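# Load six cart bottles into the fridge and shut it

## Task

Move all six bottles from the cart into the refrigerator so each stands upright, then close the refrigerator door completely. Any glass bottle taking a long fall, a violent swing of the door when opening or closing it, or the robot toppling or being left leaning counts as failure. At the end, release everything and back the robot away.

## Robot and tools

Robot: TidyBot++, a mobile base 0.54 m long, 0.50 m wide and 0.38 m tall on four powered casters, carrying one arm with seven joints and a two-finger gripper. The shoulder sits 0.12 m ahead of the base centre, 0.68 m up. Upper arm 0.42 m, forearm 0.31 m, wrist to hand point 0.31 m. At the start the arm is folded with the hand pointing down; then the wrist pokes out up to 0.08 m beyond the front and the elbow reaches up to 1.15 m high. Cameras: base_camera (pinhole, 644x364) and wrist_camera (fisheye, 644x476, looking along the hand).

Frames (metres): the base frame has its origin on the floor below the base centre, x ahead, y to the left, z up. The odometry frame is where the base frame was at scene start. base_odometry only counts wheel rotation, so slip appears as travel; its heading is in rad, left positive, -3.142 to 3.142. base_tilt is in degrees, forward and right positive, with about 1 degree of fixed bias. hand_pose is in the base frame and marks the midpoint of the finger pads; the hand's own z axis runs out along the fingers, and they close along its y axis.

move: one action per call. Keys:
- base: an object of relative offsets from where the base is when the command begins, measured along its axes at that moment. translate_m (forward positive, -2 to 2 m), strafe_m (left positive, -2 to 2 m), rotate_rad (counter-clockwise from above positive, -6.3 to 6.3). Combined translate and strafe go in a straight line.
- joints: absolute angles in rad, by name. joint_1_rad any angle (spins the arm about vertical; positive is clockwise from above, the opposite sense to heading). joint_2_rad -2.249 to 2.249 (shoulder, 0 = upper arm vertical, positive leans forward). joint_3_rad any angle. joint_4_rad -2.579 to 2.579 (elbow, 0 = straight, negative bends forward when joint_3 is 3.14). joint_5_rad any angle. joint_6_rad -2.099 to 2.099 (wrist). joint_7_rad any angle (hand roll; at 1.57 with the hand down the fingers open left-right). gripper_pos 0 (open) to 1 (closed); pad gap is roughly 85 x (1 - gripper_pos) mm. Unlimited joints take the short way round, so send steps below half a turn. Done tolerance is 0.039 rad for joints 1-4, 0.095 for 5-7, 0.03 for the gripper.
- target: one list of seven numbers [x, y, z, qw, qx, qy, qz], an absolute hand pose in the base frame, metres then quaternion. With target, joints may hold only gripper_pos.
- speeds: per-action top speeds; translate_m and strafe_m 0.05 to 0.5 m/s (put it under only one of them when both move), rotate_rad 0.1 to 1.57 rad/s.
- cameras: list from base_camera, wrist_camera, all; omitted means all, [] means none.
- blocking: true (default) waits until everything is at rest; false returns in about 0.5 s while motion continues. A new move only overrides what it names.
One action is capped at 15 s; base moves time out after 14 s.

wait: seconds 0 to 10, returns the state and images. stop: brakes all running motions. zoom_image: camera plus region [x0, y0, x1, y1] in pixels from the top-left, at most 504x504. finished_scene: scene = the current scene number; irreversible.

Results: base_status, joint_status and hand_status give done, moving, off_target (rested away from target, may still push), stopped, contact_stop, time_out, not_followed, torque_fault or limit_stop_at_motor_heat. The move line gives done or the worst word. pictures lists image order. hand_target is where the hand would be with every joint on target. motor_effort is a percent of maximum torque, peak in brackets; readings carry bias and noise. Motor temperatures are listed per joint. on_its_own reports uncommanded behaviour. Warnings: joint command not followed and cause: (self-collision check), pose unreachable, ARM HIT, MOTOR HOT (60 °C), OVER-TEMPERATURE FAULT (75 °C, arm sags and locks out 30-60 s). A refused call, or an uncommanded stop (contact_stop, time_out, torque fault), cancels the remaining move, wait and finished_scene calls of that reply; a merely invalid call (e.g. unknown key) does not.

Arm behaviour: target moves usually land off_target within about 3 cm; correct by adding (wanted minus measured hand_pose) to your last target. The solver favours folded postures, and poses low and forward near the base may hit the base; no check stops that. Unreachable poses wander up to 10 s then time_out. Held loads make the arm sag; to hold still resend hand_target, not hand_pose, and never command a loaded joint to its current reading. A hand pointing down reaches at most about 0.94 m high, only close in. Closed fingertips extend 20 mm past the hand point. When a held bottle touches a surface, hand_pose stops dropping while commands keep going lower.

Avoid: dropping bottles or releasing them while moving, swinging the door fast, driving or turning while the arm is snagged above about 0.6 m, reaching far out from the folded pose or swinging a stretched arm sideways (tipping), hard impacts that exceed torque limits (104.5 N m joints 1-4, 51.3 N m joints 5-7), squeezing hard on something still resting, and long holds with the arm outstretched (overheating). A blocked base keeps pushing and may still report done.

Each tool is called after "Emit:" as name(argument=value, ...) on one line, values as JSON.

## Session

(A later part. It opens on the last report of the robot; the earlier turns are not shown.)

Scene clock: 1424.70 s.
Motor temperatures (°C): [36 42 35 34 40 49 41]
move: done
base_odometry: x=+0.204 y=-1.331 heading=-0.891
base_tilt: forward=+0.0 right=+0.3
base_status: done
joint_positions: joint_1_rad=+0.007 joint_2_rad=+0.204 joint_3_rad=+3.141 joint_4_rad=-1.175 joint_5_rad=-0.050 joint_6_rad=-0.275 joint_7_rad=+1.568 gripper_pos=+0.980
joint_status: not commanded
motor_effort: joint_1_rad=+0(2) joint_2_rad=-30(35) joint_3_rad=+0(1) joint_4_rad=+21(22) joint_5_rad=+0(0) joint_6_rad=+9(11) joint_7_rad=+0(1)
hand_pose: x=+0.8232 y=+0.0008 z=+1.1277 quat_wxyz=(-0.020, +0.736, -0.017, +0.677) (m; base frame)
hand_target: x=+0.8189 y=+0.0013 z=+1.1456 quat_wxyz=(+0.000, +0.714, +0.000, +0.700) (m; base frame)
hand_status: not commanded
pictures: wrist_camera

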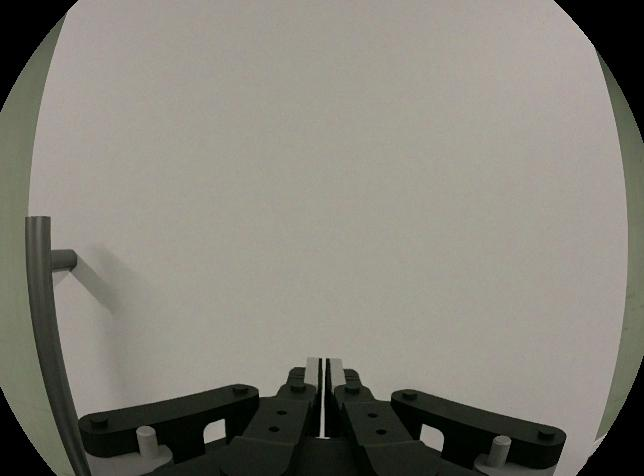

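Keep going slowly to contact.

Emit:
move(base={"translate_m":0.04}, speeds={"translate_m":0.05}, cameras=["wrist_camera"])

Emit:
move(base={"translate_m":0.03}, speeds={"translate_m":0.05}, cameras=["wrist_camera"])

Scene clock: 1436.47 s.
Motor temperatures (°C): [36 42 35 34 40 49 41]
move: done
base_odometry: x=+0.229 y=-1.362 heading=-0.891
base_tilt: forward=+0.0 right=+0.3
base_status: done
joint_positions: joint_1_rad=+0.007 joint_2_rad=+0.204 joint_3_rad=+3.141 joint_4_rad=-1.176 joint_5_rad=-0.050 joint_6_rad=-0.275 joint_7_rad=+1.568 gripper_pos=+0.980
joint_status: not commanded
motor_effort: joint_1_rad=-1(1) joint_2_rad=-30(35) joint_3_rad=+0(1) joint_4_rad=+21(22) joint_5_rad=+0(1) joint_6_rad=+10(10) joint_7_rad=+1(1)
hand_pose: x=+0.8230 y=+0.0009 z=+1.1279 quat_wxyz=(-0.020, +0.736, -0.017, +0.677) (m; base frame)
hand_target: x=+0.8189 y=+0.0013 z=+1.1456 quat_wxyz=(+0.000, +0.714, +0.000, +0.700) (m; base frame)
hand_status: not commanded
pictures: wrist_camera

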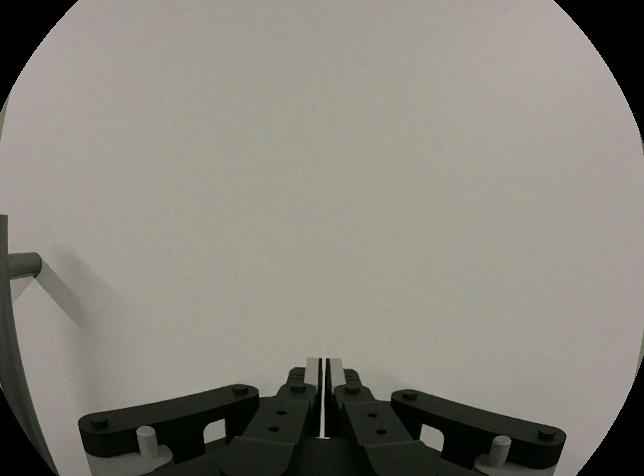

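Scene clock: 1437.53 s.
Motor temperatures (°C): [36 42 35 34 40 49 41]
move: done
base_odometry: x=+0.248 y=-1.385 heading=-0.891
base_tilt: forward=+0.0 right=+0.3
base_status: done
joint_positions: joint_1_rad=+0.007 joint_2_rad=+0.204 joint_3_rad=+3.141 joint_4_rad=-1.176 joint_5_rad=-0.050 joint_6_rad=-0.274 joint_7_rad=+1.568 gripper_pos=+0.980
joint_status: not commanded
motor_effort: joint_1_rad=+0(2) joint_2_rad=-30(35) joint_3_rad=+0(1) joint_4_rad=+21(21) joint_5_rad=+0(0) joint_6_rad=+9(10) joint_7_rad=-1(1)
hand_pose: x=+0.8229 y=+0.0009 z=+1.1281 quat_wxyz=(-0.020, +0.735, -0.017, +0.677) (m; base frame)
hand_target: x=+0.8189 y=+0.0013 z=+1.1456 quat_wxyz=(+0.000, +0.714, +0.000, +0.700) (m; base frame)
hand_status: not commanded
pictures: wrist_camera

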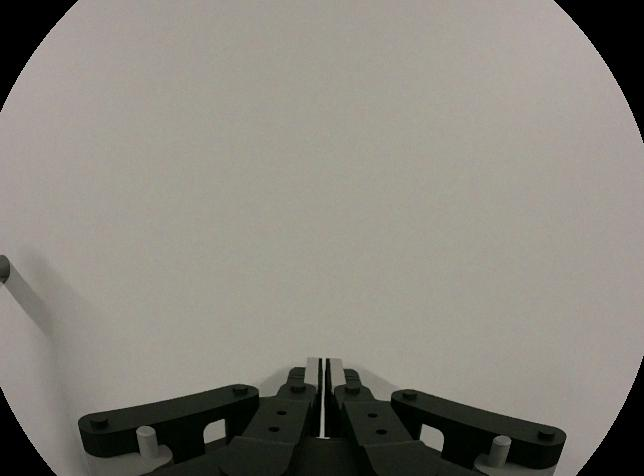

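Emit:
move(base={"translate_m":0.025}, speeds={"translate_m":0.05}, cameras=["wrist_camera"])

Emit:
move(base={"translate_m":0.015}, speeds={"translate_m":0.05}, cameras=["wrist_camera"])

Scene clock: 1441.60 s.
Motor temperatures (°C): [36 42 35 34 40 49 41]
move: done
base_odometry: x=+0.264 y=-1.404 heading=-0.891
base_tilt: forward=+0.0 right=+0.3
base_status: done
joint_positions: joint_1_rad=+0.007 joint_2_rad=+0.166 joint_3_rad=+3.141 joint_4_rad=-1.186 joint_5_rad=-0.046 joint_6_rad=-0.271 joint_7_rad=+1.568 gripper_pos=+0.980
joint_status: not commanded
motor_effort: joint_1_rad=-2(4) joint_2_rad=-23(31) joint_3_rad=-1(3) joint_4_rad=+22(23) joint_5_rad=+0(1) joint_6_rad=+12(14) joint_7_rad=+0(1)
hand_pose: x=+0.8064 y=+0.0005 z=+1.1489 quat_wxyz=(-0.018, +0.725, -0.015, +0.688) (m; base frame)
hand_target: x=+0.8189 y=+0.0013 z=+1.1456 quat_wxyz=(+0.000, +0.714, +0.000, +0.700) (m; base frame)
hand_status: not commanded
pictures: wrist_camera

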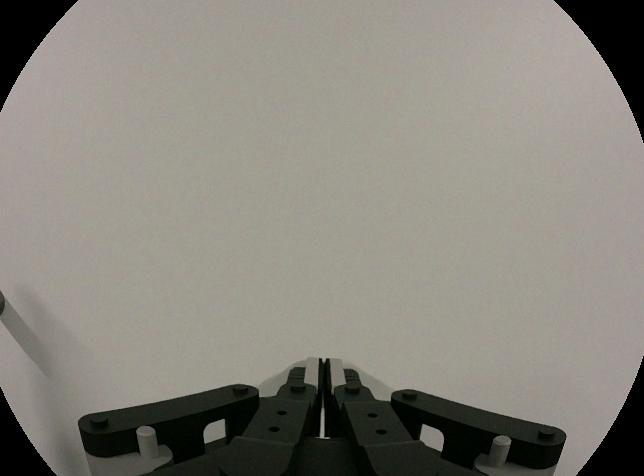

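Scene clock: 1442.43 s.
Motor temperatures (°C): [36 42 35 34 40 49 41]
move: done
base_odometry: x=+0.273 y=-1.416 heading=-0.891
base_tilt: forward=-0.1 right=+0.3
base_status: done
joint_positions: joint_1_rad=+0.009 joint_2_rad=+0.137 joint_3_rad=+3.141 joint_4_rad=-1.192 joint_5_rad=-0.044 joint_6_rad=-0.269 joint_7_rad=+1.568 gripper_pos=+0.980
joint_status: not commanded
motor_effort: joint_1_rad=-3(5) joint_2_rad=-15(23) joint_3_rad=-2(3) joint_4_rad=+21(26) joint_5_rad=+0(1) joint_6_rad=+12(16) joint_7_rad=+0(1)
hand_pose: x=+0.7929 y=-0.0010 z=+1.1652 quat_wxyz=(-0.017, +0.717, -0.015, +0.697) (m; base frame)
hand_target: x=+0.8189 y=+0.0013 z=+1.1456 quat_wxyz=(+0.000, +0.714, +0.000, +0.700) (m; base frame)
hand_status: not commanded
pictures: wrist_camera

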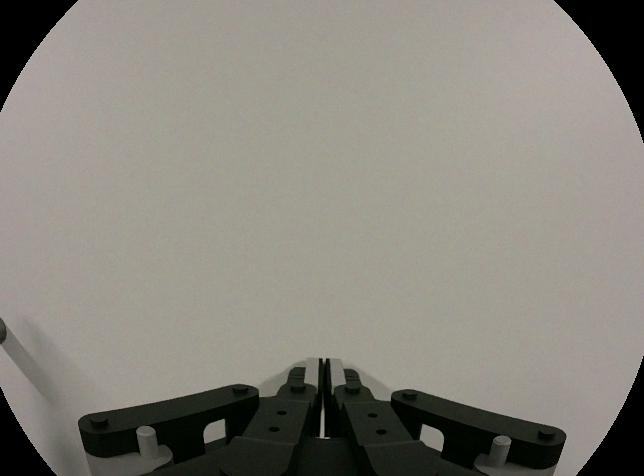

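Emit:
move(base={"translate_m":-0.45}, speeds={"translate_m":0.2}, cameras=["base_camera"])

Emit:
move(base={"strafe_m":0.75}, speeds={"strafe_m":0.4}, joints={"joint_1_rad":0.7})

Scene clock: 1451.57 s.
Motor temperatures (°C): [36 41 35 34 40 49 41]
move: done
base_odometry: x=-0.010 y=-1.065 heading=-0.891
base_tilt: forward=+0.0 right=+0.3
base_status: done
joint_positions: joint_1_rad=+0.006 joint_2_rad=+0.199 joint_3_rad=+3.141 joint_4_rad=-1.195 joint_5_rad=-0.044 joint_6_rad=-0.256 joint_7_rad=+1.568 gripper_pos=+0.980
joint_status: not commanded
motor_effort: joint_1_rad=+0(3) joint_2_rad=-30(36) joint_3_rad=+0(2) joint_4_rad=+20(23) joint_5_rad=+0(1) joint_6_rad=+9(11) joint_7_rad=+0(1)
hand_pose: x=+0.8221 y=+0.0007 z=+1.1248 quat_wxyz=(-0.018, +0.734, -0.015, +0.678) (m; base frame)
hand_target: x=+0.8189 y=+0.0013 z=+1.1456 quat_wxyz=(+0.000, +0.714, +0.000, +0.700) (m; base frame)
hand_status: not commanded
pictures: base_camera

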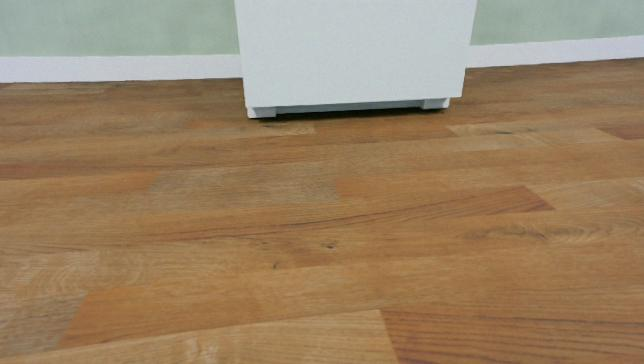

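Scene clock: 1454.43 s.
Motor temperatures (°C): [36 41 35 34 40 49 41]
move: done
base_odometry: x=+0.573 y=-0.594 heading=-0.890
base_tilt: forward=+0.0 right=+0.3
base_status: done
joint_positions: joint_1_rad=+0.693 joint_2_rad=+0.199 joint_3_rad=+3.142 joint_4_rad=-1.195 joint_5_rad=-0.044 joint_6_rad=-0.256 joint_7_rad=+1.568 gripper_pos=+0.980
joint_status: all done
motor_effort: joint_1_rad=+0(5) joint_2_rad=-30(32) joint_3_rad=+0(3) joint_4_rad=+21(22) joint_5_rad=+0(1) joint_6_rad=+9(10) joint_7_rad=-1(2)
hand_pose: x=+0.6627 y=-0.4455 z=+1.1252 quat_wxyz=(+0.212, +0.686, -0.262, +0.645) (m; base frame)
hand_target: x=+0.6552 y=-0.4499 z=+1.1456 quat_wxyz=(+0.240, +0.670, -0.245, +0.658) (m; base frame)
hand_status: not commanded
pictures: base_camera, wrist_camera

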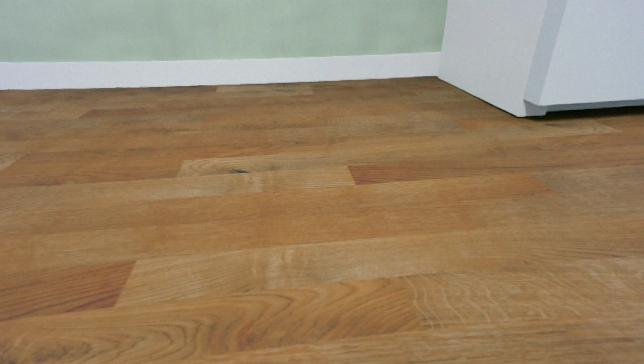

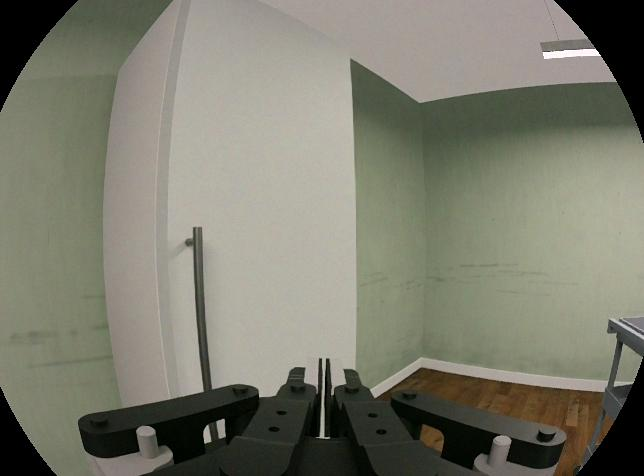

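Emit:
finished_scene(scene=1)

The scene is finished: the task was done.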